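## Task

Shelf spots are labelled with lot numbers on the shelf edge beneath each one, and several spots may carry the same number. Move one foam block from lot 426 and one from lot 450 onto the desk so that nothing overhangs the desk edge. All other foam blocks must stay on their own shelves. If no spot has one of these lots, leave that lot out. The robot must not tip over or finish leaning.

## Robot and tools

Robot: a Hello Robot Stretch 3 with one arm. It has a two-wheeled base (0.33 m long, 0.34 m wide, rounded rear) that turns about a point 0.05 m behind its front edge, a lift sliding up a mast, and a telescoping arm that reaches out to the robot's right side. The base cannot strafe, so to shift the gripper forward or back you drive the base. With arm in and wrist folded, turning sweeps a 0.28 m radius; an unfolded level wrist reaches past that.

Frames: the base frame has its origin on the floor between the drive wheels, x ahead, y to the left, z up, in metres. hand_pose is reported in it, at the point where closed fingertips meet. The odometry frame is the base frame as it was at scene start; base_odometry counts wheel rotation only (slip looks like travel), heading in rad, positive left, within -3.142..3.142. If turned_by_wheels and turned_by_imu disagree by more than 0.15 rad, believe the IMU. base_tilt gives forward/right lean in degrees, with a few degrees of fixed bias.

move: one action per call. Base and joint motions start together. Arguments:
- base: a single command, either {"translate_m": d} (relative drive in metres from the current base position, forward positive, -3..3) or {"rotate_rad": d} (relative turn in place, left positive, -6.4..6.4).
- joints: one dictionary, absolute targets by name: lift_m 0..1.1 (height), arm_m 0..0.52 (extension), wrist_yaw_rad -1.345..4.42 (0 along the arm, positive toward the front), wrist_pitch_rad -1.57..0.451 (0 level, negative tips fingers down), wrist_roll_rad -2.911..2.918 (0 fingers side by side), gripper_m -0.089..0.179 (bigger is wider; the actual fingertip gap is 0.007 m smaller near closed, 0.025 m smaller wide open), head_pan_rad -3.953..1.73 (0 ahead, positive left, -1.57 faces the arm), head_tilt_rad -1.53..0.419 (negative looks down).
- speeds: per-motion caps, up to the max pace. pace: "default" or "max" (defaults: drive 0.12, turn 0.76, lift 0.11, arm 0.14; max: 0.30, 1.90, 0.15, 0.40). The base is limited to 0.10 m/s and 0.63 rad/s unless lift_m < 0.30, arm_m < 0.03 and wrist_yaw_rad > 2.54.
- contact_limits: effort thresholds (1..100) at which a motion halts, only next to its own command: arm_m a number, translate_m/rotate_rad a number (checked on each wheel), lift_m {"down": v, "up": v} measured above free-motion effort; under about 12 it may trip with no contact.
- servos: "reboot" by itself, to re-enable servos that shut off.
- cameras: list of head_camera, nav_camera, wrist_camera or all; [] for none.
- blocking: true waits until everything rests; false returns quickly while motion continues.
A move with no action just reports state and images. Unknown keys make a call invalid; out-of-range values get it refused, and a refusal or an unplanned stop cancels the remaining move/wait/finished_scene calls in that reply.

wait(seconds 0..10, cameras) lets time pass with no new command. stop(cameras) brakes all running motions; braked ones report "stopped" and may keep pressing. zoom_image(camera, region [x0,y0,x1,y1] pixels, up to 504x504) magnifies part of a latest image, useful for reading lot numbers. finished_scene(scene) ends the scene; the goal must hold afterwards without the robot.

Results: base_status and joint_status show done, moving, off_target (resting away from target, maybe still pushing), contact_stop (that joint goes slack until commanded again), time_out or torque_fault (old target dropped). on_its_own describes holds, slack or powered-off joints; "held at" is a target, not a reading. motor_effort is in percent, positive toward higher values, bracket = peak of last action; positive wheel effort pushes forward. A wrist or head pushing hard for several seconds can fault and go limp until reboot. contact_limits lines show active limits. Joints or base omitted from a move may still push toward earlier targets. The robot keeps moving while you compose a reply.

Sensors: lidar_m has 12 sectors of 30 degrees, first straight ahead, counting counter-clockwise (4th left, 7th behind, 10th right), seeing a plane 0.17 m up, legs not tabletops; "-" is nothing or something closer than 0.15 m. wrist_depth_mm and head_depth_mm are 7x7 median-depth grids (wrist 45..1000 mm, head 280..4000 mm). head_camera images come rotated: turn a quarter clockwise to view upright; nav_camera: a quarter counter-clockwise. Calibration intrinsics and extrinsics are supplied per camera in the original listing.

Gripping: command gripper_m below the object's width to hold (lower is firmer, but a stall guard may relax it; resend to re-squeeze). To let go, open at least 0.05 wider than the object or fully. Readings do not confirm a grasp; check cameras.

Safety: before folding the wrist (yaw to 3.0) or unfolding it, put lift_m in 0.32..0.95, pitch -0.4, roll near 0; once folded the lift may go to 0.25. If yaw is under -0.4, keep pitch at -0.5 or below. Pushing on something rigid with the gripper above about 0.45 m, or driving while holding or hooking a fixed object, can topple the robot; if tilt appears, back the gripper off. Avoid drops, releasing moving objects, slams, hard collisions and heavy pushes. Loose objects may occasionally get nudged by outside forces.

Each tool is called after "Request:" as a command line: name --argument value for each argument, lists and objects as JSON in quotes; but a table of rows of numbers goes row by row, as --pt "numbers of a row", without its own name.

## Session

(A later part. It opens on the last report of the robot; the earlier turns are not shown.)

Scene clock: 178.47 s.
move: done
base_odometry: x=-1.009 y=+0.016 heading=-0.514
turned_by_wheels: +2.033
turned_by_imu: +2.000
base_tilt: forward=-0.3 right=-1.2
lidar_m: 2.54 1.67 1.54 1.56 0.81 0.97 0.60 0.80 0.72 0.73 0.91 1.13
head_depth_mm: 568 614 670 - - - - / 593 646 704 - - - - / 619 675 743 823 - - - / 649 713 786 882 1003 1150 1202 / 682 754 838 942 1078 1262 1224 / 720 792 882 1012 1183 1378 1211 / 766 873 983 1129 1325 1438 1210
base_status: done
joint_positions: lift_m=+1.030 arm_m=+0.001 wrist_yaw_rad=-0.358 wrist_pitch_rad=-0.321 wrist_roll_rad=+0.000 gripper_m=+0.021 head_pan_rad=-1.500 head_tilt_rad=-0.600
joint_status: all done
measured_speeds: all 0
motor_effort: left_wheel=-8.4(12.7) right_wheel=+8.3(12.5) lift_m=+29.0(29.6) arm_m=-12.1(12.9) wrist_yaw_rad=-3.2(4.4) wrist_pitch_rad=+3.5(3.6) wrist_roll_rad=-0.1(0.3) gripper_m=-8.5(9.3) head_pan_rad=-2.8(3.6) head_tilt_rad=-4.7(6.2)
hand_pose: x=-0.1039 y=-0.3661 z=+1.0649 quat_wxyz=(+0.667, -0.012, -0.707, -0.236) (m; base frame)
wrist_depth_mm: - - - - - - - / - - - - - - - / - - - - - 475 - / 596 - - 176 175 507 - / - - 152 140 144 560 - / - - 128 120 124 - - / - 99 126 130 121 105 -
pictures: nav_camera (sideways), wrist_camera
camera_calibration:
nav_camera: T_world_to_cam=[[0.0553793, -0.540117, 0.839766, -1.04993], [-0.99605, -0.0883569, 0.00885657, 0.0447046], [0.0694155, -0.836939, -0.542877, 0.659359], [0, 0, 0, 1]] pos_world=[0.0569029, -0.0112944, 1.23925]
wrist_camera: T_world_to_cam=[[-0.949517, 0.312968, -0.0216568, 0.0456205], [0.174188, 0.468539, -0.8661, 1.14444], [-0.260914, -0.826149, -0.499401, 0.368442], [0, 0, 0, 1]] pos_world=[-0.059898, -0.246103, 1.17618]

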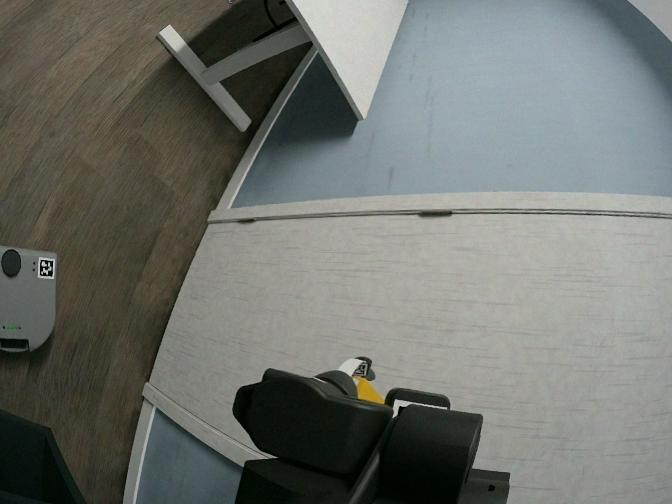

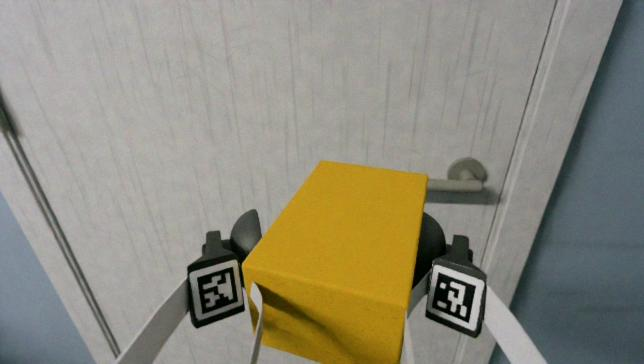

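Request:
move --base '{"translate_m":0.83}' --cameras '[]'

Request:
move --base '{"translate_m":0.83}' --cameras '[]'

Request:
move --base '{"rotate_rad":-0.442}' --cameras '["head_camera","nav_camera"]'

Scene clock: 193.47 s.
move: done
base_odometry: x=-0.287 y=-0.393 heading=-0.515
turned_by_wheels: +0.000
turned_by_imu: +0.000
base_tilt: forward=-0.3 right=-1.3
lidar_m: 2.02 1.34 1.23 1.24 1.55 1.30 1.42 1.12 1.03 0.66 0.96 1.68
head_depth_mm: 847 910 995 - - - - / 878 954 1048 - - - - / 922 1001 1103 1167 - - - / 966 1059 1170 1099 823 1392 1199 / 1013 1112 1244 1089 817 673 1147 / 1067 1183 1319 1076 810 651 570 / 1130 1258 1385 1069 804 648 581
base_status: done
joint_positions: lift_m=+1.030 arm_m=+0.001 wrist_yaw_rad=-0.358 wrist_pitch_rad=-0.321 wrist_roll_rad=+0.000 gripper_m=+0.021 head_pan_rad=-1.500 head_tilt_rad=-0.600
joint_status: not commanded
measured_speeds: all 0
motor_effort: left_wheel=+2.8(8.1) right_wheel=+7.2(13.6) lift_m=+29.2(30.1) arm_m=-10.4(12.6) wrist_yaw_rad=-1.8(4.1) wrist_pitch_rad=+3.5(3.6) wrist_roll_rad=+0.1(0.3) gripper_m=-8.3(9.2) head_pan_rad=-1.7(3.3) head_tilt_rad=-4.1(5.2)
hand_pose: x=-0.1039 y=-0.3661 z=+1.0649 quat_wxyz=(+0.667, -0.012, -0.707, -0.236) (m; base frame)
wrist_depth_mm: - - - - - - - / - - - - - - - / - - - - - - - / - - - 175 175 - - / - - 152 140 144 - - / - - 128 119 124 - - / - 99 138 131 124 - -
pictures: none
No camera images: "cameras" was empty.

Scene clock: 202.90 s.
move: done
base_odometry: x=+0.436 y=-0.801 heading=-0.515
turned_by_wheels: +0.000
turned_by_imu: +0.000
base_tilt: forward=-0.3 right=-1.2
lidar_m: 1.50 0.99 0.91 0.92 1.15 2.04 2.21 0.96 0.95 0.72 1.23 2.23
head_depth_mm: 1102 1192 1298 - - - - / 1156 1245 1367 - - - - / 1208 1314 1421 1230 - - - / 1263 1384 1481 1102 885 1465 1197 / 1334 1456 1537 1086 917 1460 1222 / 1400 1541 1650 1079 1581 1457 1215 / 1477 1652 1823 1069 1803 1408 1208
base_status: done
joint_positions: lift_m=+1.030 arm_m=+0.001 wrist_yaw_rad=-0.358 wrist_pitch_rad=-0.321 wrist_roll_rad=+0.000 gripper_m=+0.021 head_pan_rad=-1.500 head_tilt_rad=-0.600
joint_status: not commanded
measured_speeds: all 0
motor_effort: left_wheel=+0.0(8.8) right_wheel=+10.3(13.5) lift_m=+28.5(29.9) arm_m=-8.9(11.0) wrist_yaw_rad=-2.9(4.4) wrist_pitch_rad=+3.5(3.7) wrist_roll_rad=+0.2(0.3) gripper_m=-8.6(9.3) head_pan_rad=-2.1(3.0) head_tilt_rad=-3.2(4.6)
hand_pose: x=-0.1039 y=-0.3661 z=+1.0649 quat_wxyz=(+0.667, -0.012, -0.707, -0.236) (m; base frame)
wrist_depth_mm: - - - - - - - / - - - - - - - / - - - - - - - / - - - 176 175 - - / - - 152 140 144 - - / - - 128 120 124 - - / - 100 135 130 121 105 -
pictures: none
No camera images: "cameras" was empty.

Scene clock: 204.73 s.
move: done
base_odometry: x=+0.436 y=-0.801 heading=-0.956
turned_by_wheels: -0.442
turned_by_imu: -0.435
base_tilt: forward=-0.4 right=-1.2
lidar_m: 2.23 1.36 0.96 0.91 0.94 1.25 2.04 2.01 0.96 0.72 0.97 1.25
head_depth_mm: 1123 1226 1367 - - - - / 1121 1225 1361 - - - - / 1127 1239 1369 1229 - - - / 1126 1238 1369 1103 822 1424 1201 / 1130 1249 1355 1088 821 1427 1200 / 1133 1240 1358 1083 812 1409 1215 / 1138 1248 1365 1063 805 1411 1215
base_status: done
joint_positions: lift_m=+1.030 arm_m=+0.001 wrist_yaw_rad=-0.358 wrist_pitch_rad=-0.321 wrist_roll_rad=+0.000 gripper_m=+0.021 head_pan_rad=-1.500 head_tilt_rad=-0.600
joint_status: not commanded
measured_speeds: all 0
motor_effort: left_wheel=+7.4(12.1) right_wheel=-10.2(14.2) lift_m=+28.2(29.4) arm_m=-10.1(10.5) wrist_yaw_rad=-2.1(3.7) wrist_pitch_rad=+3.5(3.6) wrist_roll_rad=-0.1(0.3) gripper_m=-8.3(9.1) head_pan_rad=-1.9(2.8) head_tilt_rad=-3.0(3.5)
hand_pose: x=-0.1040 y=-0.3661 z=+1.0649 quat_wxyz=(+0.667, -0.012, -0.707, -0.236) (m; base frame)
wrist_depth_mm: - - - - - - - / - - - - - - - / - - - - - - - / - - - 176 - - - / - - 151 140 145 - - / - - 128 119 124 - - / - 99 126 130 125 - -
pictures: head_camera (sideways), nav_camera (sideways)
camera_calibration:
head_camera: T_world_to_cam=[[-0.0829506, 0.515617, -0.852795, 1.12551], [0.996531, 0.0487223, -0.0674732, 0.08139], [0.00675987, -0.855433, -0.517869, 0.629484], [0, 0, 0, 1]] pos_world=[0.00799873, -0.0458152, 1.29131]
nav_camera: T_world_to_cam=[[0.0553793, -0.540117, 0.839766, -1.04993], [-0.99605, -0.0883569, 0.00885657, 0.0447046], [0.0694155, -0.836939, -0.542877, 0.659359], [0, 0, 0, 1]] pos_world=[0.0569029, -0.0112944, 1.23925]

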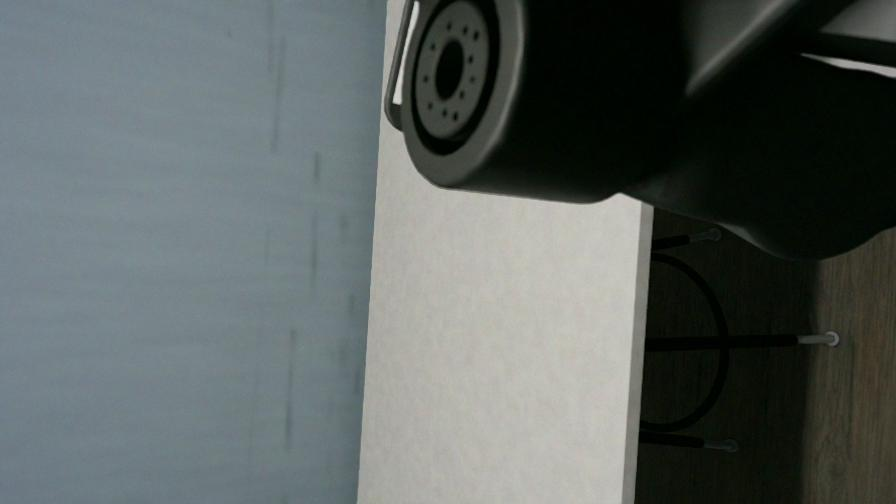

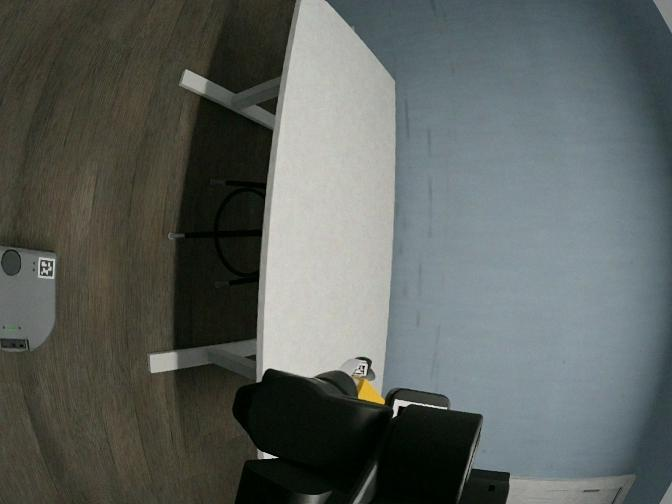

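Request:
move --joints '{"arm_m":0.43}' --cameras '[]'

Request:
move --joints '{"lift_m":0.77}' --cameras '["wrist_camera","nav_camera"]'

Request:
move --joints '{"lift_m":0.708}' --speeds '{"lift_m":0.03}' --contact_limits '{"lift_m":{"down":12}}' --cameras '["wrist_camera","head_camera"]'

Scene clock: 218.37 s.
move: done
base_odometry: x=+0.436 y=-0.801 heading=-0.956
turned_by_wheels: +0.000
turned_by_imu: +0.000
base_tilt: forward=-0.3 right=-1.3
lidar_m: 2.23 1.36 0.96 0.91 0.94 1.25 2.04 2.01 0.96 0.72 0.97 1.25
head_depth_mm: 1125 381 1365 1134 842 1421 1238 / 1122 463 1301 1127 837 1369 1236 / 1118 496 562 1109 829 1441 1236 / 1122 1232 1364 1100 820 1411 1229 / 1132 1235 1350 1089 815 1421 1195 / 1130 1245 1358 1078 809 1416 1217 / 1128 1243 1357 1071 808 1413 1213
base_status: not commanded
joint_positions: lift_m=+1.030 arm_m=+0.430 wrist_yaw_rad=-0.358 wrist_pitch_rad=-0.321 wrist_roll_rad=+0.000 gripper_m=+0.021 head_pan_rad=-1.500 head_tilt_rad=-0.600
joint_status: all done
measured_speeds: all 0
motor_effort: left_wheel=+7.5(8.1) right_wheel=-11.1(11.8) lift_m=+27.9(29.3) arm_m=+12.5(15.0) wrist_yaw_rad=-3.2(4.2) wrist_pitch_rad=+3.6(3.6) wrist_roll_rad=+0.3(0.3) gripper_m=-8.8(9.3) head_pan_rad=-1.4(2.4) head_tilt_rad=-2.0(3.0)
hand_pose: x=-0.1040 y=-0.7955 z=+1.0649 quat_wxyz=(+0.667, -0.012, -0.707, -0.236) (m; base frame)
wrist_depth_mm: - - - - - - - / - - - - - - - / - - - - - - - / - - - 175 184 - - / - - 152 139 144 - - / - - 128 119 124 - - / - 99 126 130 121 105 -
pictures: none
No camera images: "cameras" was empty.

Scene clock: 221.57 s.
move: done
base_odometry: x=+0.436 y=-0.801 heading=-0.956
turned_by_wheels: +0.000
turned_by_imu: +0.000
base_tilt: forward=-0.4 right=-1.3
lidar_m: 2.23 1.36 0.96 0.91 0.94 1.24 2.04 2.01 0.96 0.72 0.96 1.24
head_depth_mm: 1123 1226 1367 1135 842 367 295 / 1124 1229 1363 1080 486 1333 1212 / 1120 1232 1363 610 750 1440 1233 / 1124 1240 1361 1098 822 1413 1229 / 1128 1237 1362 1091 815 1426 1199 / 1132 1245 1356 1080 810 1413 1226 / 1136 1248 1363 1069 804 1412 1214
base_status: not commanded
joint_positions: lift_m=+0.770 arm_m=+0.430 wrist_yaw_rad=-0.358 wrist_pitch_rad=-0.321 wrist_roll_rad=+0.000 gripper_m=+0.021 head_pan_rad=-1.500 head_tilt_rad=-0.600
joint_status: all done
measured_speeds: all 0
motor_effort: left_wheel=+7.5(8.0) right_wheel=-11.0(11.2) lift_m=+24.0(28.4) arm_m=+8.2(12.5) wrist_yaw_rad=-1.5(4.3) wrist_pitch_rad=+3.5(3.6) wrist_roll_rad=+0.1(0.3) gripper_m=-8.8(9.3) head_pan_rad=-1.5(2.4) head_tilt_rad=-1.9(2.8)
hand_pose: x=-0.1040 y=-0.7955 z=+0.8049 quat_wxyz=(+0.667, -0.012, -0.707, -0.236) (m; base frame)
wrist_depth_mm: - - - - - - - / - - - - - - - / - - - - - - - / - - - 175 174 - - / - - 152 139 145 - - / - - 129 120 124 - - / - 99 126 130 120 105 -
pictures: nav_camera (sideways), wrist_camera
camera_calibration:
nav_camera: T_world_to_cam=[[0.0553793, -0.540117, 0.839766, -1.04993], [-0.99605, -0.0883569, 0.00885657, 0.0447046], [0.0694155, -0.836939, -0.542877, 0.659359], [0, 0, 0, 1]] pos_world=[0.0569029, -0.0112944, 1.23925]
wrist_camera: T_world_to_cam=[[-0.949476, 0.313091, -0.0216929, 0.174528], [0.174275, 0.468495, -0.866107, 1.12047], [-0.261007, -0.826128, -0.499388, -0.116236], [0, 0, 0, 1]] pos_world=[-0.0598979, -0.675603, 0.916185]

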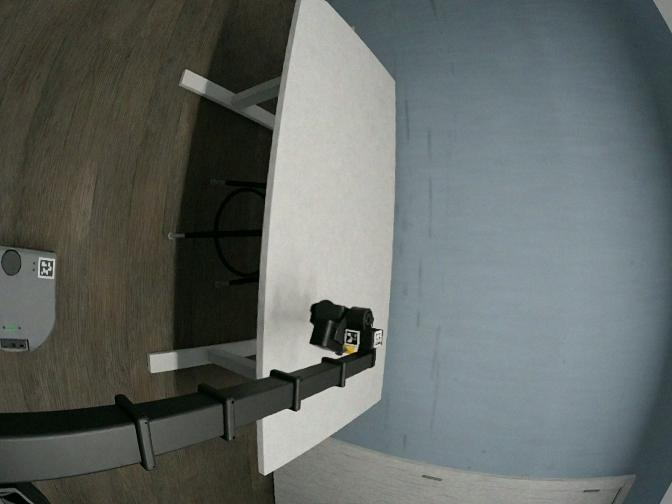

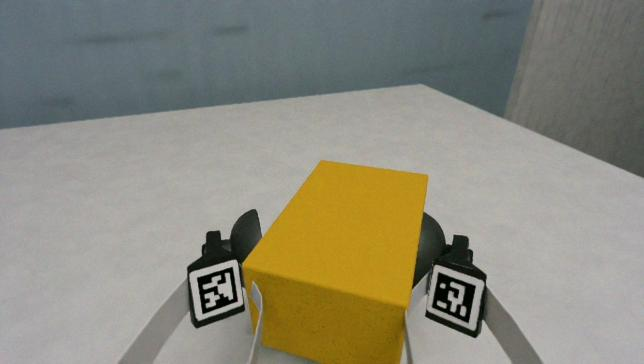

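Scene clock: 224.07 s.
move: done
base_odometry: x=+0.436 y=-0.801 heading=-0.956
turned_by_wheels: +0.000
turned_by_imu: +0.000
base_tilt: forward=-0.3 right=-1.3
lidar_m: 2.23 1.36 0.97 0.91 0.94 1.25 2.04 2.01 0.96 0.72 0.96 1.25
head_depth_mm: 1124 1227 1365 1133 842 1418 364 / 1120 1233 1367 1122 585 450 394 / 1125 1239 1364 1106 645 1432 1237 / 1126 1236 1360 1100 793 1406 1228 / 1133 1238 1358 1092 817 1423 1200 / 1132 1243 1357 1085 809 1409 1215 / 1132 1250 1361 1072 808 1407 1215
base_status: not commanded
joint_positions: lift_m=+0.708 arm_m=+0.430 wrist_yaw_rad=-0.358 wrist_pitch_rad=-0.320 wrist_roll_rad=+0.000 gripper_m=+0.021 head_pan_rad=-1.500 head_tilt_rad=-0.600
joint_status: all done
measured_speeds: all 0
motor_effort: left_wheel=+7.4(7.8) right_wheel=-10.4(11.5) lift_m=+23.2(26.3) arm_m=+4.5(8.4) wrist_yaw_rad=-2.1(3.9) wrist_pitch_rad=+3.2(3.7) wrist_roll_rad=+0.2(0.4) gripper_m=-8.5(9.0) head_pan_rad=-1.4(2.1) head_tilt_rad=-2.0(2.2)
contact_limits: lift_m down 12 (down: maximum 72; up: maximum 65)
hand_pose: x=-0.1040 y=-0.7956 z=+0.7431 quat_wxyz=(+0.667, -0.013, -0.707, -0.236) (m; base frame)
wrist_depth_mm: - - - - - - - / - - - - - - - / - - - - - - - / - - - 175 174 - - / - - 152 139 144 - - / - - 129 119 124 - - / - 99 128 131 121 105 -
pictures: head_camera (sideways), wrist_camera
camera_calibration:
head_camera: T_world_to_cam=[[-0.0829506, 0.515617, -0.852795, 1.12551], [0.996531, 0.0487223, -0.0674732, 0.08139], [0.00675987, -0.855433, -0.517869, 0.629484], [0, 0, 0, 1]] pos_world=[0.00799873, -0.0458152, 1.29131]
wrist_camera: T_world_to_cam=[[-0.949475, 0.313094, -0.0216748, 0.173172], [0.173965, 0.467561, -0.866673, 1.06669], [-0.261216, -0.826655, -0.498405, -0.148357], [0, 0, 0, 1]] pos_world=[-0.0598975, -0.675602, 0.854284]

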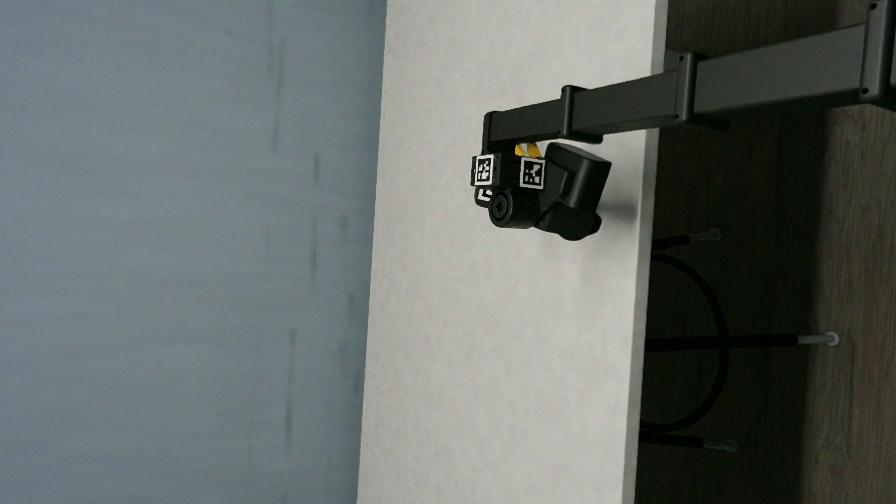

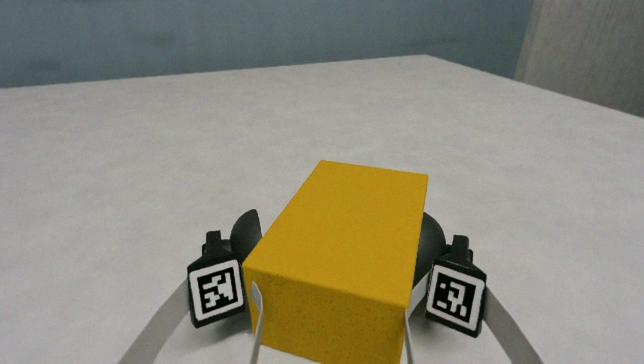

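Request:
move --joints '{"lift_m":0.698}' --speeds '{"lift_m":0.02}' --contact_limits '{"lift_m":{"down":12}}' --cameras '["wrist_camera"]'

Scene clock: 228.27 s.
move: done
base_odometry: x=+0.436 y=-0.801 heading=-0.956
turned_by_wheels: +0.000
turned_by_imu: +0.000
base_tilt: forward=-0.2 right=-1.3
lidar_m: 2.23 1.36 0.97 0.92 0.94 1.24 2.04 2.01 0.96 0.72 0.96 1.25
head_depth_mm: 1117 1235 1356 1135 840 1411 384 / 1129 1234 1364 1121 597 449 393 / 1135 1241 1374 1112 642 1434 1239 / 1132 1233 1368 1105 794 1409 1230 / 1130 1235 1356 1092 818 1423 1197 / 1136 1239 1365 1086 811 1423 1217 / 1135 1241 1363 1068 806 1406 1215
base_status: not commanded
joint_positions: lift_m=+0.698 arm_m=+0.430 wrist_yaw_rad=-0.360 wrist_pitch_rad=-0.283 wrist_roll_rad=+0.000 gripper_m=+0.021 head_pan_rad=-1.500 head_tilt_rad=-0.600
joint_status: all done
measured_speeds: all 0
motor_effort: left_wheel=+7.3(7.6) right_wheel=-10.6(11.4) lift_m=+20.8(24.3) arm_m=+0.2(1.6) wrist_yaw_rad=-0.4(2.8) wrist_pitch_rad=-3.6(4.3) wrist_roll_rad=+0.2(0.5) gripper_m=-8.7(9.1) head_pan_rad=-1.5(2.1) head_tilt_rad=-0.8(1.7)
contact_limits: lift_m down 12 (down: maximum 72; up: maximum 65)
hand_pose: x=-0.1057 y=-0.7989 z=+0.7419 quat_wxyz=(+0.671, -0.027, -0.706, -0.224) (m; base frame)
wrist_depth_mm: - - - - - - - / - - - - - - - / - - - - - - - / - - - 178 178 - - / - - 152 140 145 - - / - - 128 118 123 - - / - 99 128 129 120 105 -
pictures: wrist_camera
camera_calibration:
wrist_camera: T_world_to_cam=[[-0.949144, 0.314193, -0.0202144, 0.172348], [0.163436, 0.43681, -0.884582, 1.05507], [-0.2691, -0.8429, -0.465946, -0.189997], [0, 0, 0, 1]] pos_world=[-0.0599809, -0.675162, 0.84825]

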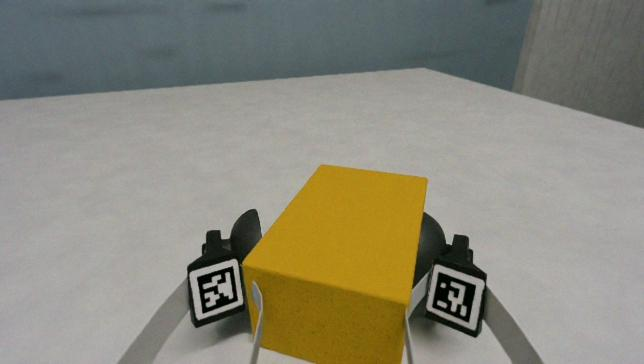

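Request:
move --joints '{"lift_m":0.705}' --speeds '{"lift_m":0.03}' --cameras '[]'

Request:
move --joints '{"gripper_m":0.179}' --cameras '[]'

Request:
move --joints '{"lift_m":0.9}' --cameras '["wrist_camera"]'

Request:
move --joints '{"arm_m":0.0,"wrist_pitch_rad":-0.45,"gripper_m":0.037}' --pace "max" --cameras '["nav_camera"]'

Request:
move --joints '{"wrist_yaw_rad":3.0}' --pace "max" --cameras '[]'

Request:
move --joints '{"lift_m":0.27,"head_pan_rad":0.0,"head_tilt_rad":-0.4}' --pace "max" --cameras '["nav_camera"]'

Scene clock: 249.97 s.
move: done
base_odometry: x=+0.436 y=-0.801 heading=-0.956
turned_by_wheels: +0.000
turned_by_imu: +0.000
base_tilt: forward=-0.5 right=-1.2
lidar_m: 2.23 1.36 0.96 0.92 0.94 1.25 2.04 2.01 0.96 0.72 0.96 1.24
head_depth_mm: 1122 1224 1356 1135 842 1415 376 / 1123 1231 1357 1125 588 451 394 / 1121 1232 1372 1115 638 1433 1235 / 1126 1233 1359 1098 789 1410 1234 / 1128 1233 1351 1086 816 1413 1192 / 1135 1245 1364 1084 809 1420 1217 / 1135 1247 1366 1075 804 1407 1211
base_status: not commanded
joint_positions: lift_m=+0.705 arm_m=+0.430 wrist_yaw_rad=-0.360 wrist_pitch_rad=-0.306 wrist_roll_rad=+0.000 gripper_m=+0.021 head_pan_rad=-1.500 head_tilt_rad=-0.600
joint_status: all done
measured_speeds: all 0
motor_effort: left_wheel=+7.1(7.6) right_wheel=-9.2(10.8) lift_m=+28.4(28.9) arm_m=-4.1(4.1) wrist_yaw_rad=-1.4(1.8) wrist_pitch_rad=+0.6(3.6) wrist_roll_rad=+0.0(0.2) gripper_m=-8.8(8.9) head_pan_rad=-1.4(2.1) head_tilt_rad=+0.1(1.4)
hand_pose: x=-0.1050 y=-0.7969 z=+0.7436 quat_wxyz=(+0.669, -0.019, -0.706, -0.231) (m; base frame)
wrist_depth_mm: - - - - - - - / - - - - - - - / - - - - - - - / - - - 177 175 - - / - - 152 140 144 - - / - - 128 119 124 - - / - 99 128 130 121 105 -
pictures: none
No camera images: "cameras" was empty.

Scene clock: 252.07 s.
move: done
base_odometry: x=+0.436 y=-0.801 heading=-0.956
turned_by_wheels: +0.000
turned_by_imu: +0.000
base_tilt: forward=-0.3 right=-1.2
lidar_m: 2.23 1.35 0.97 0.91 0.94 1.24 2.04 2.01 0.96 0.72 0.97 1.24
head_depth_mm: 1121 1229 1360 1130 842 1423 376 / 1123 1237 1374 1121 589 449 394 / 1122 1236 1368 1114 639 1439 1238 / 1130 1234 1371 1099 794 1396 1236 / 1130 1238 1360 1089 817 1438 1199 / 1134 1244 1356 1076 813 1417 1222 / 1134 1243 1359 1071 807 1422 1209
base_status: not commanded
joint_positions: lift_m=+0.705 arm_m=+0.430 wrist_yaw_rad=-0.360 wrist_pitch_rad=-0.313 wrist_roll_rad=+0.000 gripper_m=+0.179 head_pan_rad=-1.500 head_tilt_rad=-0.600
joint_status: all done
measured_speeds: all 0
motor_effort: left_wheel=+6.9(7.6) right_wheel=-8.9(10.2) lift_m=+26.9(29.2) arm_m=-6.5(6.5) wrist_yaw_rad=-0.1(2.3) wrist_pitch_rad=+2.0(2.0) wrist_roll_rad=+0.0(0.3) gripper_m=+0.8(83.2) head_pan_rad=-1.0(2.2) head_tilt_rad=-0.4(1.0)
hand_pose: x=-0.1047 y=-0.7962 z=+0.7420 quat_wxyz=(+0.668, -0.016, -0.707, -0.234) (m; base frame)
wrist_depth_mm: - - - - - - - / - - - - - - - / - - - - - - - / - - - 173 172 - - / - 142 - 143 136 - - / - 126 - 120 114 - - / - - - 132 121 - 105
pictures: none
No camera images: "cameras" was empty.

Scene clock: 254.67 s.
move: done
base_odometry: x=+0.436 y=-0.801 heading=-0.956
turned_by_wheels: +0.000
turned_by_imu: +0.000
base_tilt: forward=-0.3 right=-1.3
lidar_m: 2.23 1.36 0.97 0.91 0.94 1.24 2.05 2.01 0.96 0.72 0.97 1.25
head_depth_mm: 1121 1227 1343 337 310 1379 1242 / 1116 1232 564 546 836 1371 1242 / 1120 1240 548 633 831 1436 1231 / 1127 1237 1364 1102 821 1410 1227 / 1128 1242 1363 1086 816 1432 1198 / 1128 1244 1362 1078 812 1412 1214 / 1130 1246 1369 1074 804 1407 1211
base_status: not commanded
joint_positions: lift_m=+0.900 arm_m=+0.430 wrist_yaw_rad=-0.360 wrist_pitch_rad=-0.313 wrist_roll_rad=+0.000 gripper_m=+0.179 head_pan_rad=-1.500 head_tilt_rad=-0.600
joint_status: all done
measured_speeds: all 0
motor_effort: left_wheel=+6.9(7.4) right_wheel=-8.9(10.2) lift_m=+28.1(34.5) arm_m=-9.6(10.0) wrist_yaw_rad=-1.6(2.3) wrist_pitch_rad=+2.1(2.1) wrist_roll_rad=+0.1(0.3) gripper_m=+1.1(1.2) head_pan_rad=-1.0(1.9) head_tilt_rad=-0.5(1.1)
hand_pose: x=-0.1047 y=-0.7962 z=+0.9368 quat_wxyz=(+0.668, -0.016, -0.707, -0.234) (m; base frame)
wrist_depth_mm: - - - - - - - / - - - - - - - / - - - - - - - / - - - - - - - / - 142 - - - - - / - 126 - - - - - / - - - - - - 105
pictures: wrist_camera
camera_calibration:
wrist_camera: T_world_to_cam=[[-0.948907, 0.314831, -0.0213827, 0.178002], [0.172673, 0.461333, -0.870262, 1.23319], [-0.264121, -0.82949, -0.492125, -0.0608127], [0, 0, 0, 1]] pos_world=[-0.0600931, -0.675395, 1.04708]

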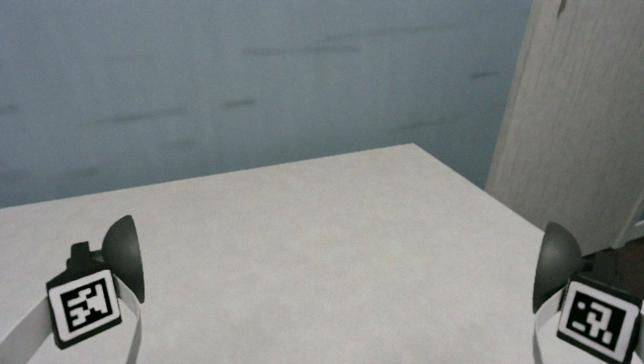

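Scene clock: 257.03 s.
move: done
base_odometry: x=+0.436 y=-0.801 heading=-0.956
turned_by_wheels: +0.000
turned_by_imu: +0.000
base_tilt: forward=-0.4 right=-1.2
lidar_m: 2.23 1.36 0.96 0.91 0.94 1.24 2.04 2.01 0.96 0.72 0.96 1.25
head_depth_mm: 1123 1228 1353 1134 844 1494 - / 1122 1235 1368 1123 838 730 - / 1123 1231 1378 1110 829 740 - / 1131 1239 1363 1102 822 1412 1226 / 1127 1245 1358 1092 816 1419 1195 / 1128 1245 1361 1077 813 1406 1216 / 1134 1253 1359 1071 805 1419 1211
base_status: not commanded
joint_positions: lift_m=+0.900 arm_m=+0.001 wrist_yaw_rad=-0.360 wrist_pitch_rad=-0.463 wrist_roll_rad=+0.000 gripper_m=+0.037 head_pan_rad=-1.500 head_tilt_rad=-0.600
joint_status: all done
measured_speeds: all 0
motor_effort: left_wheel=+6.7(7.4) right_wheel=-9.1(10.0) lift_m=+23.4(29.0) arm_m=-12.9(14.2) wrist_yaw_rad=-0.5(2.2) wrist_pitch_rad=+2.1(4.3) wrist_roll_rad=+0.1(0.5) gripper_m=+0.1(81.9) head_pan_rad=-1.3(1.7) head_tilt_rad=+0.4(1.5)
hand_pose: x=-0.0984 y=-0.3499 z=+0.9026 quat_wxyz=(+0.648, +0.037, -0.706, -0.283) (m; base frame)
wrist_depth_mm: - - - - - - - / - - - - - - - / - - 584 - - - - / - - - - - - - / - - - 159 - - - / - - 126 - 129 - - / - - - - - - -
pictures: nav_camera (sideways)
camera_calibration:
nav_camera: T_world_to_cam=[[0.0553793, -0.540117, 0.839766, -1.04993], [-0.99605, -0.0883569, 0.00885657, 0.0447046], [0.0694155, -0.836939, -0.542877, 0.659359], [0, 0, 0, 1]] pos_world=[0.0569029, -0.0112944, 1.23925]

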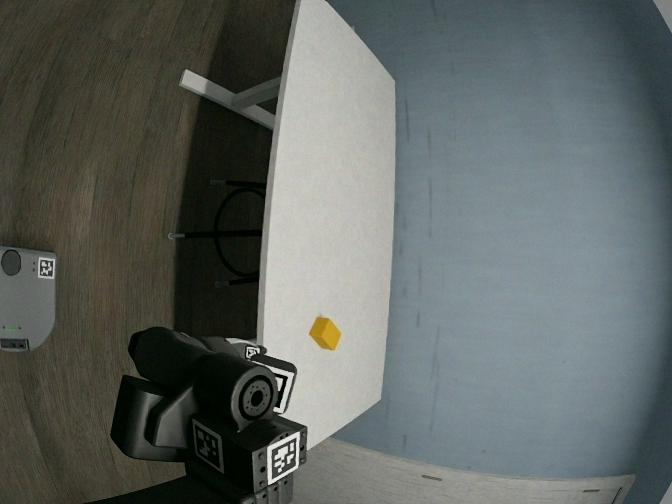

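Scene clock: 259.00 s.
move: done
base_odometry: x=+0.436 y=-0.801 heading=-0.956
turned_by_wheels: +0.000
turned_by_imu: +0.000
base_tilt: forward=-0.3 right=-1.2
lidar_m: 2.23 1.36 0.96 0.91 0.94 1.24 2.04 2.02 0.96 0.72 0.97 1.25
head_depth_mm: 1122 1230 1362 1134 843 1501 - / 1125 1228 1370 1120 837 1406 - / 1125 1232 1372 1114 828 1440 - / 1122 1241 1360 1101 822 1435 - / 1130 1243 1359 1091 819 1458 - / 1131 1245 1366 1079 814 1412 1249 / 1136 1247 1362 1073 807 1412 1209
base_status: not commanded
joint_positions: lift_m=+0.900 arm_m=+0.001 wrist_yaw_rad=+2.997 wrist_pitch_rad=-0.463 wrist_roll_rad=+0.000 gripper_m=+0.037 head_pan_rad=-1.500 head_tilt_rad=-0.600
joint_status: all done
measured_speeds: all 0
motor_effort: left_wheel=+7.0(7.2) right_wheel=-8.5(10.0) lift_m=+24.0(24.9) arm_m=-10.7(12.6) wrist_yaw_rad=+2.3(6.3) wrist_pitch_rad=+2.0(2.1) wrist_roll_rad=+0.1(0.3) gripper_m=+0.3(1.3) head_pan_rad=-0.8(1.6) head_tilt_rad=-0.1(1.5)
hand_pose: x=+0.0102 y=+0.0706 z=+0.9026 quat_wxyz=(+0.212, +0.698, +0.113, +0.675) (m; base frame)
wrist_depth_mm: 808 139 - - 913 - - / 893 150 171 - - - - / - 165 - - - - - / - 194 221 - - - - / - - 212 - - - - / - - 127 - 129 - - / - - 285 - - - -
pictures: none
No camera images: "cameras" was empty.

Scene clock: 264.00 s.
move: done
base_odometry: x=+0.436 y=-0.801 heading=-0.956
turned_by_wheels: +0.000
turned_by_imu: +0.000
base_tilt: forward=-0.3 right=-1.1
lidar_m: 2.22 1.36 0.96 0.91 0.94 1.25 2.04 2.01 0.96 0.72 0.97 1.25
head_depth_mm: 1902 2066 2210 2353 2448 1806 1435 / 1918 2028 2159 2352 2433 1800 1431 / 1893 2002 2145 2304 2427 1790 1410 / 1884 1995 2136 2298 2393 1775 1402 / 1869 1994 2127 2286 2386 1765 1400 / 1860 1973 2130 2275 2373 1740 1398 / 1860 1969 2097 2255 2332 1758 1387
base_status: not commanded
joint_positions: lift_m=+0.270 arm_m=+0.001 wrist_yaw_rad=+2.997 wrist_pitch_rad=-0.464 wrist_roll_rad=+0.000 gripper_m=+0.037 head_pan_rad=+0.000 head_tilt_rad=-0.397
joint_status: all done
measured_speeds: all 0
motor_effort: left_wheel=+6.7(7.4) right_wheel=-8.6(9.8) lift_m=+25.9(28.3) arm_m=-7.2(11.0) wrist_yaw_rad=+1.9(3.3) wrist_pitch_rad=+2.2(2.2) wrist_roll_rad=-0.2(0.3) gripper_m=+0.1(1.2) head_pan_rad=-3.0(4.6) head_tilt_rad=-4.1(8.7)
hand_pose: x=+0.0102 y=+0.0706 z=+0.2725 quat_wxyz=(+0.212, +0.698, +0.113, +0.675) (m; base frame)
wrist_depth_mm: 799 139 - - 920 - - / 889 150 174 965 - - - / 824 166 733 798 797 759 780 / 654 194 220 641 638 640 625 / 554 529 212 521 525 528 526 / 473 285 127 276 129 458 458 / 251 256 238 246 397 405 405
pictures: nav_camera (sideways)
camera_calibration:
nav_camera: T_world_to_cam=[[0.362569, 0.0170907, 0.9318, -1.1719], [0.0157019, -0.999802, 0.0122283, 0.0341132], [0.931825, 0.0101974, -0.362765, 0.419687], [0, 0, 0, 1]] pos_world=[0.0332829, 0.0498553, 1.2438]

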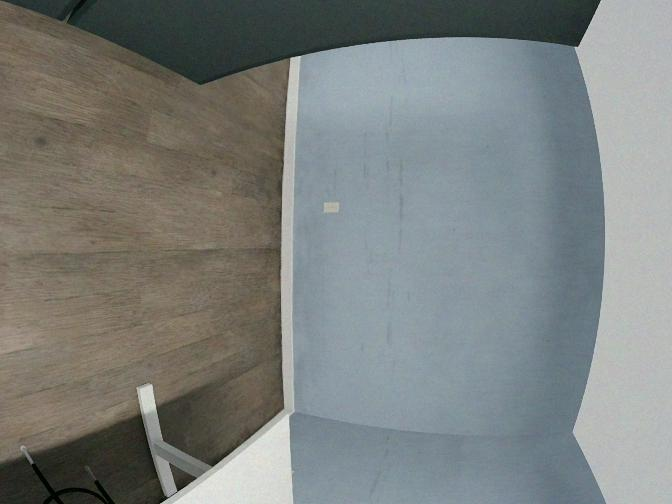

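Request:
move --base '{"translate_m":1.58}' --pace "max" --cameras '[]'

Request:
move --base '{"rotate_rad":1.595}' --pace "max" --cameras '["nav_camera"]'

Scene clock: 275.53 s.
move: done
base_odometry: x=+1.347 y=-2.093 heading=-0.957
turned_by_wheels: +0.000
turned_by_imu: +0.001
base_tilt: forward=-0.5 right=-1.3
lidar_m: 0.66 0.68 0.90 2.24 1.19 1.34 3.29 1.56 1.10 1.30 0.99 0.70
head_depth_mm: 544 580 621 668 725 790 866 / 540 575 618 665 718 783 860 / 538 573 613 659 712 779 851 / 535 569 609 654 710 771 842 / 531 567 603 648 702 764 838 / 529 560 601 643 698 759 828 / 527 560 597 643 694 753 823
base_status: done
joint_positions: lift_m=+0.270 arm_m=+0.001 wrist_yaw_rad=+2.998 wrist_pitch_rad=-0.464 wrist_roll_rad=+0.000 gripper_m=+0.037 head_pan_rad=+0.000 head_tilt_rad=-0.401
joint_status: not commanded
measured_speeds: all 0
motor_effort: left_wheel=-1.0(12.7) right_wheel=+5.0(14.4) lift_m=+25.2(29.6) arm_m=-0.1(5.3) wrist_yaw_rad=+2.0(3.0) wrist_pitch_rad=+2.1(2.2) wrist_roll_rad=+0.2(0.3) gripper_m=+0.6(1.0) head_pan_rad=-2.7(3.7) head_tilt_rad=+2.3(4.1)
hand_pose: x=+0.0101 y=+0.0706 z=+0.2725 quat_wxyz=(+0.212, +0.698, +0.113, +0.675) (m; base frame)
wrist_depth_mm: - 139 - - - - - / - 150 - - - 945 - / 821 166 737 793 794 774 743 / 659 608 219 637 630 631 627 / 549 533 212 522 522 532 526 / 471 286 127 276 128 459 461 / 250 255 237 246 398 408 407
pictures: none
No camera images: "cameras" was empty.

Scene clock: 277.67 s.
move: done
base_odometry: x=+1.347 y=-2.093 heading=+0.638
turned_by_wheels: +1.595
turned_by_imu: +1.563
base_tilt: forward=-0.2 right=-1.3
lidar_m: 2.26 1.04 1.34 3.32 1.93 1.11 1.30 0.98 0.70 0.67 0.68 0.91
head_depth_mm: 1652 1639 1640 1623 1588 1581 1416 / 2061 2163 2261 2204 2143 1786 1416 / 2076 2212 2356 2531 2431 1788 1417 / 2071 2209 2339 2527 2400 1769 1401 / 2051 2192 2344 2533 2367 1759 1399 / 2046 2182 2327 2491 2354 1748 1385 / 1978 1211 1225 1238 1260 1280 1285
base_status: done
joint_positions: lift_m=+0.270 arm_m=+0.001 wrist_yaw_rad=+2.998 wrist_pitch_rad=-0.464 wrist_roll_rad=+0.000 gripper_m=+0.037 head_pan_rad=+0.000 head_tilt_rad=-0.401
joint_status: not commanded
measured_speeds: all 0
motor_effort: left_wheel=-5.4(15.1) right_wheel=+7.0(14.2) lift_m=+25.9(26.0) arm_m=-9.1(9.1) wrist_yaw_rad=+1.9(2.9) wrist_pitch_rad=+2.1(2.2) wrist_roll_rad=-0.1(0.3) gripper_m=-0.1(1.0) head_pan_rad=-2.1(3.1) head_tilt_rad=+3.8(4.5)
hand_pose: x=+0.0101 y=+0.0706 z=+0.2725 quat_wxyz=(+0.212, +0.698, +0.113, +0.675) (m; base frame)
wrist_depth_mm: - 139 - - - - - / - 150 985 - - - - / 822 166 733 794 780 778 762 / 663 617 220 650 636 632 622 / 553 535 212 522 515 533 528 / 478 283 127 277 129 456 454 / 251 256 238 247 400 405 402
pictures: nav_camera (sideways)
camera_calibration:
nav_camera: T_world_to_cam=[[0.365962, 0.0170411, 0.930474, -1.17017], [0.0155424, -0.999805, 0.0121979, 0.03416], [0.9305, 0.00999779, -0.366155, 0.424108], [0, 0, 0, 1]] pos_world=[0.033073, 0.0498541, 1.24368]

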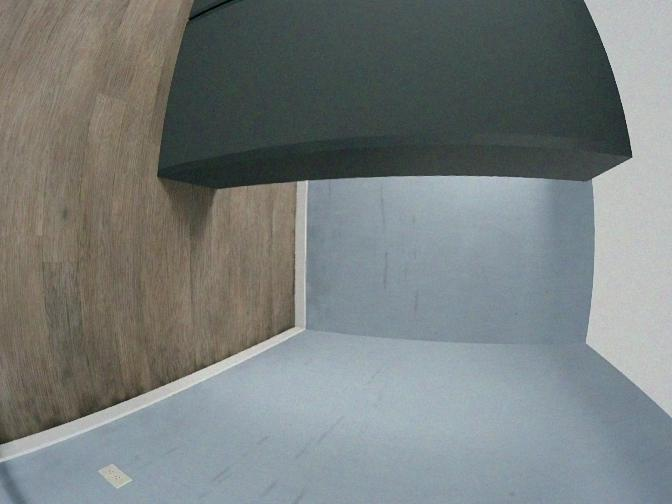

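Request:
move --base '{"translate_m":1.7}' --joints '{"head_pan_rad":1.57,"head_tilt_rad":-0.35}' --pace "max" --cameras '["nav_camera","head_camera"]'

Scene clock: 296.33 s.
move: done
base_odometry: x=+2.712 y=-1.080 heading=+0.638
turned_by_wheels: +0.000
turned_by_imu: +0.002
base_tilt: forward=-0.2 right=-1.1
lidar_m: 0.76 0.78 1.04 1.32 0.51 0.57 2.66 0.88 0.63 0.60 0.62 0.80
head_depth_mm: 1890 1862 1828 1826 1796 1758 1482 / 2668 2565 2553 2509 2362 1901 1481 / 3479 3699 - 3695 2657 1899 1471 / 3522 3737 - - 2610 1865 1466 / 3490 3680 3848 3598 2609 1886 1463 / 1890 1967 2044 2121 1773 1587 1423 / 1071 1138 1198 1143 1339 1138 1282
base_status: done
joint_positions: lift_m=+0.270 arm_m=+0.001 wrist_yaw_rad=+2.998 wrist_pitch_rad=-0.464 wrist_roll_rad=+0.000 gripper_m=+0.037 head_pan_rad=+1.570 head_tilt_rad=-0.350
joint_status: all done
measured_speeds: all 0
motor_effort: left_wheel=-1.3(10.4) right_wheel=+9.3(17.3) lift_m=+28.2(28.9) arm_m=-7.4(12.8) wrist_yaw_rad=+1.7(3.1) wrist_pitch_rad=+2.0(2.2) wrist_roll_rad=+0.1(0.3) gripper_m=+0.4(0.9) head_pan_rad=-3.1(4.7) head_tilt_rad=-3.5(7.7)
hand_pose: x=+0.0101 y=+0.0706 z=+0.2725 quat_wxyz=(+0.212, +0.698, +0.113, +0.675) (m; base frame)
wrist_depth_mm: 388 139 - - - - - / - 150 - - - - - / - 165 742 797 785 774 733 / - 185 219 643 649 628 628 / 534 532 212 521 517 535 525 / 474 284 127 275 129 461 462 / 252 257 237 247 400 408 401
pictures: head_camera (sideways), nav_camera (sideways)
camera_calibration:
head_camera: T_world_to_cam=[[0.0459816, -0.29275, -0.955083, 1.2582], [-0.997447, 0.0388308, -0.0599235, 0.0837214], [0.0546293, 0.9554, -0.290217, 0.333004], [0, 0, 0, 1]] pos_world=[0.00746177, 0.0469357, 1.30335]
nav_camera: T_world_to_cam=[[-0.0167216, 0.317803, 0.948009, -1.19069], [0.999818, 0.0140386, 0.0129293, 0.0272212], [-0.00919973, 0.948053, -0.31798, 0.367096], [0, 0, 0, 1]] pos_world=[-0.0437494, 0.029998, 1.24517]

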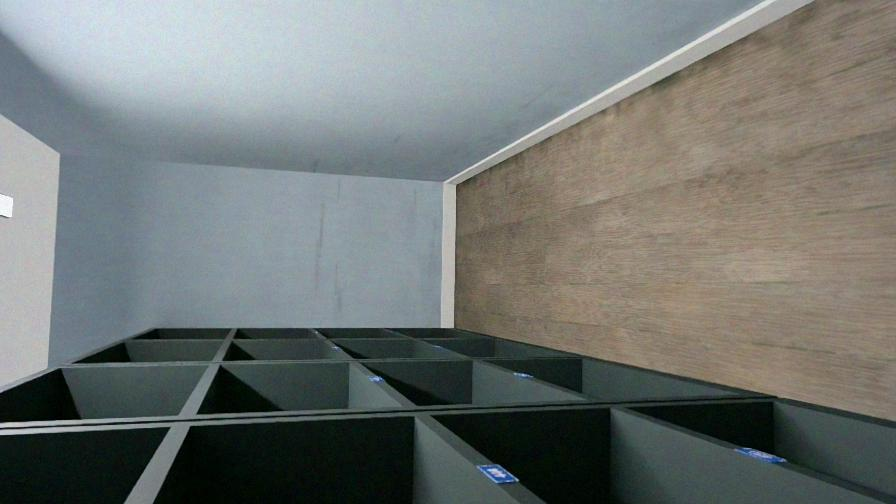

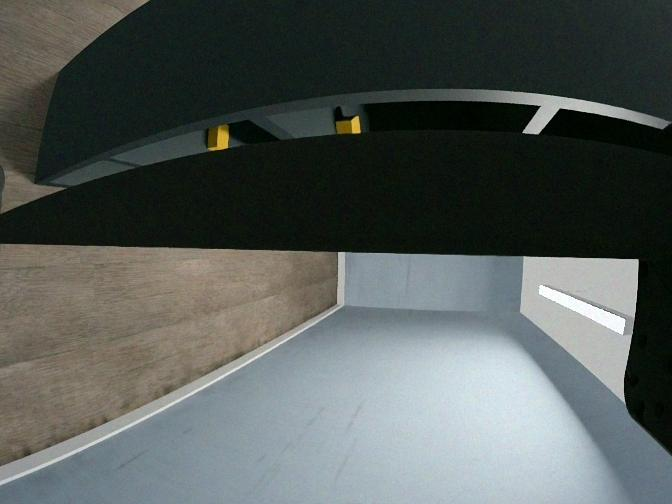

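Request:
zoom_image --camera "head_camera" --region '[300, 320, 800, 504]'

Request:
zoom_image --camera "head_camera" --region '[320, 320, 540, 400]'

Scaled by 1.008 from the camera's 896x504 image, which has a finer 1280x720 frame.

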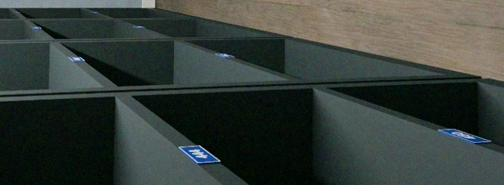

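Scaled by 2.291 from the camera's 896x504 image, which has a finer 1280x720 frame.

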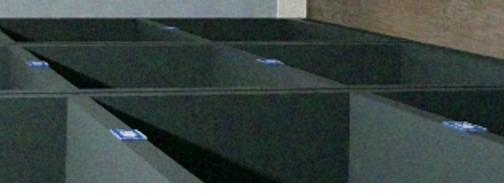

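Request:
move --base '{"rotate_rad":-1.595}' --joints '{"head_pan_rad":-1.57,"head_tilt_rad":-0.6}' --pace "max" --cameras '[]'

Request:
move --base '{"translate_m":-0.95}' --pace "max" --cameras '["nav_camera","head_camera"]'

Request:
move --base '{"translate_m":-0.8}' --pace "max" --cameras '["nav_camera","head_camera"]'

Scene clock: 313.03 s.
move: done
base_odometry: x=+2.712 y=-1.080 heading=-0.957
turned_by_wheels: -1.595
turned_by_imu: -1.564
base_tilt: forward=-0.3 right=-1.2
lidar_m: 0.60 0.62 0.80 0.76 0.78 1.04 1.31 0.49 0.57 2.65 0.89 0.63
head_depth_mm: 2516 2736 3053 2515 1872 1004 1004 / 2505 2688 3011 2468 1875 1482 1211 / 2473 2726 3028 2475 1839 1484 1232 / 2495 2731 3020 2449 1838 1470 1229 / 2471 2731 2981 2437 1820 1455 1225 / 2439 2680 2950 2389 1807 1467 1213 / 2115 2109 2098 2099 1816 1453 1209
base_status: done
joint_positions: lift_m=+0.270 arm_m=+0.001 wrist_yaw_rad=+2.998 wrist_pitch_rad=-0.464 wrist_roll_rad=+0.000 gripper_m=+0.037 head_pan_rad=-1.578 head_tilt_rad=-0.602
joint_status: all done
measured_speeds: translate_m=+0.000 rotate_rad=+0.000 lift_m=+0.000 arm_m=+0.000 wrist_yaw_rad=+0.000 wrist_pitch_rad=+0.000 wrist_roll_rad=+0.000 head_pan_rad=+0.024 head_tilt_rad=+0.000
motor_effort: left_wheel=+5.5(14.9) right_wheel=-7.2(14.3) lift_m=+24.5(29.6) arm_m=-12.4(12.8) wrist_yaw_rad=+2.1(3.2) wrist_pitch_rad=+2.1(2.2) wrist_roll_rad=+0.1(0.3) gripper_m=+0.2(0.7) head_pan_rad=+3.4(5.7) head_tilt_rad=+3.4(7.6)
hand_pose: x=+0.0101 y=+0.0706 z=+0.2725 quat_wxyz=(+0.212, +0.698, +0.113, +0.675) (m; base frame)
wrist_depth_mm: - 139 - - - - - / - 150 171 - - - - / 772 165 728 783 796 771 - / 663 604 220 640 641 635 610 / 556 535 212 524 524 531 528 / 479 285 127 277 128 458 459 / 252 256 237 247 396 405 402
pictures: none
No camera images: "cameras" was empty.

Scene clock: 317.57 s.
move: done
base_odometry: x=+2.165 y=-0.304 heading=-0.957
turned_by_wheels: +0.000
turned_by_imu: -0.001
base_tilt: forward=-0.4 right=-1.3
lidar_m: 1.54 1.07 0.75 0.72 0.74 0.98 1.34 0.45 0.47 0.74 0.72 0.56
head_depth_mm: 601 661 735 603 448 391 738 / 598 656 732 597 444 388 735 / 593 654 728 591 441 385 729 / 591 650 723 584 437 382 726 / 588 648 716 577 434 380 696 / 588 646 708 574 416 378 710 / 584 640 702 568 428 375 716
base_status: done
joint_positions: lift_m=+0.270 arm_m=+0.001 wrist_yaw_rad=+2.998 wrist_pitch_rad=-0.464 wrist_roll_rad=+0.000 gripper_m=+0.037 head_pan_rad=-1.570 head_tilt_rad=-0.600
joint_status: not commanded
measured_speeds: all 0
motor_effort: left_wheel=-5.1(13.2) right_wheel=-4.3(18.2) lift_m=+26.7(27.1) arm_m=-11.5(12.7) wrist_yaw_rad=+2.2(3.1) wrist_pitch_rad=+2.1(2.2) wrist_roll_rad=-0.1(0.3) gripper_m=+0.2(1.0) head_pan_rad=+3.1(4.2) head_tilt_rad=+3.0(4.6)
hand_pose: x=+0.0101 y=+0.0706 z=+0.2725 quat_wxyz=(+0.212, +0.698, +0.113, +0.675) (m; base frame)
wrist_depth_mm: - 139 - - - - - / - 150 170 - - - 870 / - 165 196 764 788 763 761 / 659 611 220 646 640 632 633 / 555 532 212 522 517 534 533 / 476 285 127 277 129 463 457 / 252 256 238 247 396 403 403
pictures: head_camera (sideways), nav_camera (sideways)
camera_calibration:
head_camera: T_world_to_cam=[[-0.0467466, 0.52004, -0.852862, 1.12538], [0.997499, -0.0210082, -0.0674844, 0.0813516], [-0.0530117, -0.853884, -0.517757, 0.629692], [0, 0, 0, 1]] pos_world=[0.00484051, -0.0458486, 1.29131]
nav_camera: T_world_to_cam=[[0.0175178, -0.542579, 0.839822, -1.04979], [-0.999788, -0.018574, 0.00885454, 0.044798], [0.0107945, -0.8398, -0.542789, 0.659577], [0, 0, 0, 1]] pos_world=[0.0560587, -0.0148501, 1.23925]

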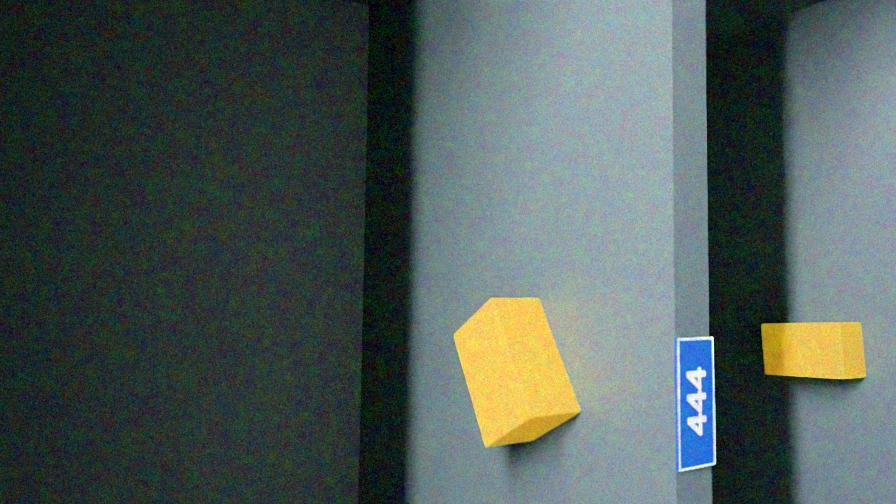

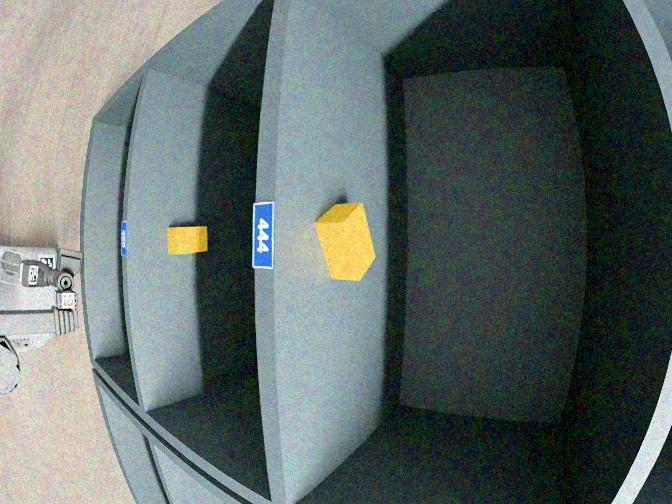

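Scene clock: 321.57 s.
move: done
base_odometry: x=+1.704 y=+0.350 heading=-0.957
turned_by_wheels: +0.000
turned_by_imu: -0.001
base_tilt: forward=-0.3 right=-1.1
lidar_m: 1.32 1.02 0.72 0.69 0.70 0.93 1.52 0.59 0.67 0.77 0.51 0.47
head_depth_mm: 632 694 761 604 447 861 735 / 626 690 757 597 444 857 733 / 625 686 752 517 442 850 732 / 622 685 749 532 438 819 724 / 618 682 745 581 434 839 723 / 616 677 742 575 432 839 719 / 613 676 735 568 429 831 716
base_status: done
joint_positions: lift_m=+0.270 arm_m=+0.001 wrist_yaw_rad=+2.998 wrist_pitch_rad=-0.464 wrist_roll_rad=+0.000 gripper_m=+0.037 head_pan_rad=-1.570 head_tilt_rad=-0.600
joint_status: not commanded
measured_speeds: all 0
motor_effort: left_wheel=+0.5(13.9) right_wheel=-9.7(17.9) lift_m=+28.5(29.9) arm_m=-10.1(11.6) wrist_yaw_rad=+2.4(3.7) wrist_pitch_rad=+2.1(2.2) wrist_roll_rad=+0.2(0.3) gripper_m=+0.3(1.0) head_pan_rad=+3.3(4.1) head_tilt_rad=+3.0(4.1)
hand_pose: x=+0.0101 y=+0.0706 z=+0.2725 quat_wxyz=(+0.212, +0.698, +0.113, +0.675) (m; base frame)
wrist_depth_mm: - 139 - - - - - / - 150 159 - - - - / - 165 192 759 761 773 758 / 663 607 219 642 639 630 634 / 552 535 212 524 517 534 531 / 479 285 127 277 129 458 456 / 252 257 237 246 396 405 403
pictures: head_camera (sideways), nav_camera (sideways)
camera_calibration:
head_camera: T_world_to_cam=[[-0.0467501, 0.519968, -0.852906, 1.12543], [0.997499, -0.0210139, -0.0674867, 0.0813543], [-0.0530138, -0.853927, -0.517685, 0.629597], [0, 0, 0, 1]] pos_world=[0.0048405, -0.0458489, 1.29131]
nav_camera: T_world_to_cam=[[0.0175182, -0.542463, 0.839897, -1.04988], [-0.999788, -0.018573, 0.00885738, 0.0447945], [0.0107946, -0.839874, -0.542673, 0.659432], [0, 0, 0, 1]] pos_world=[0.0560587, -0.0148506, 1.23925]

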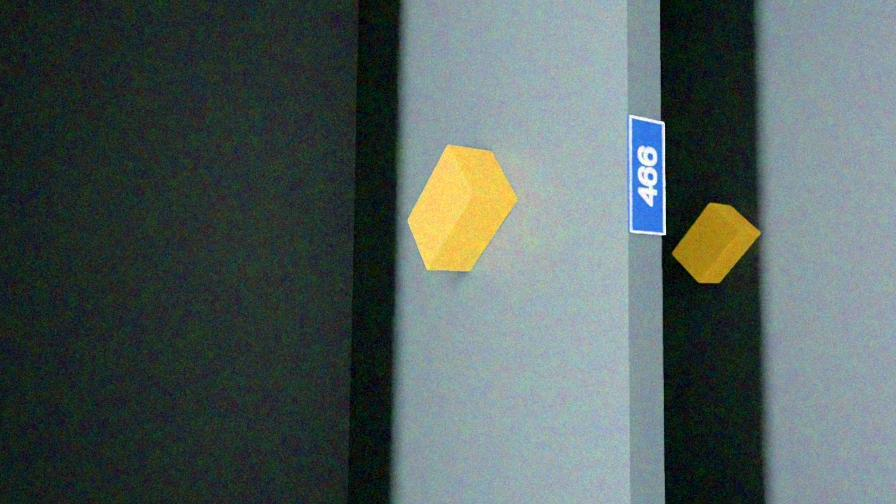

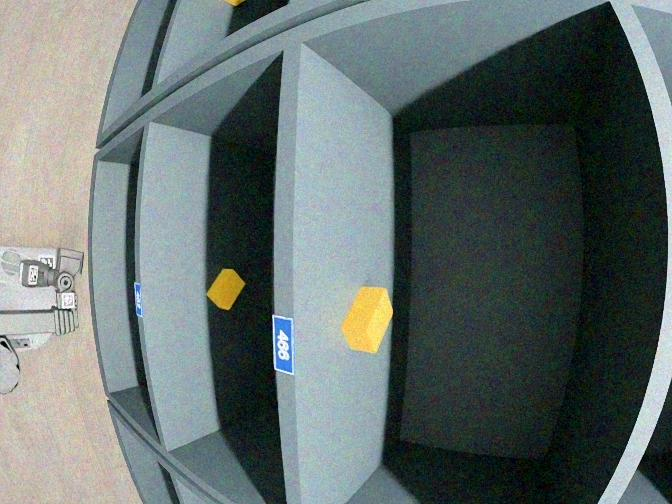

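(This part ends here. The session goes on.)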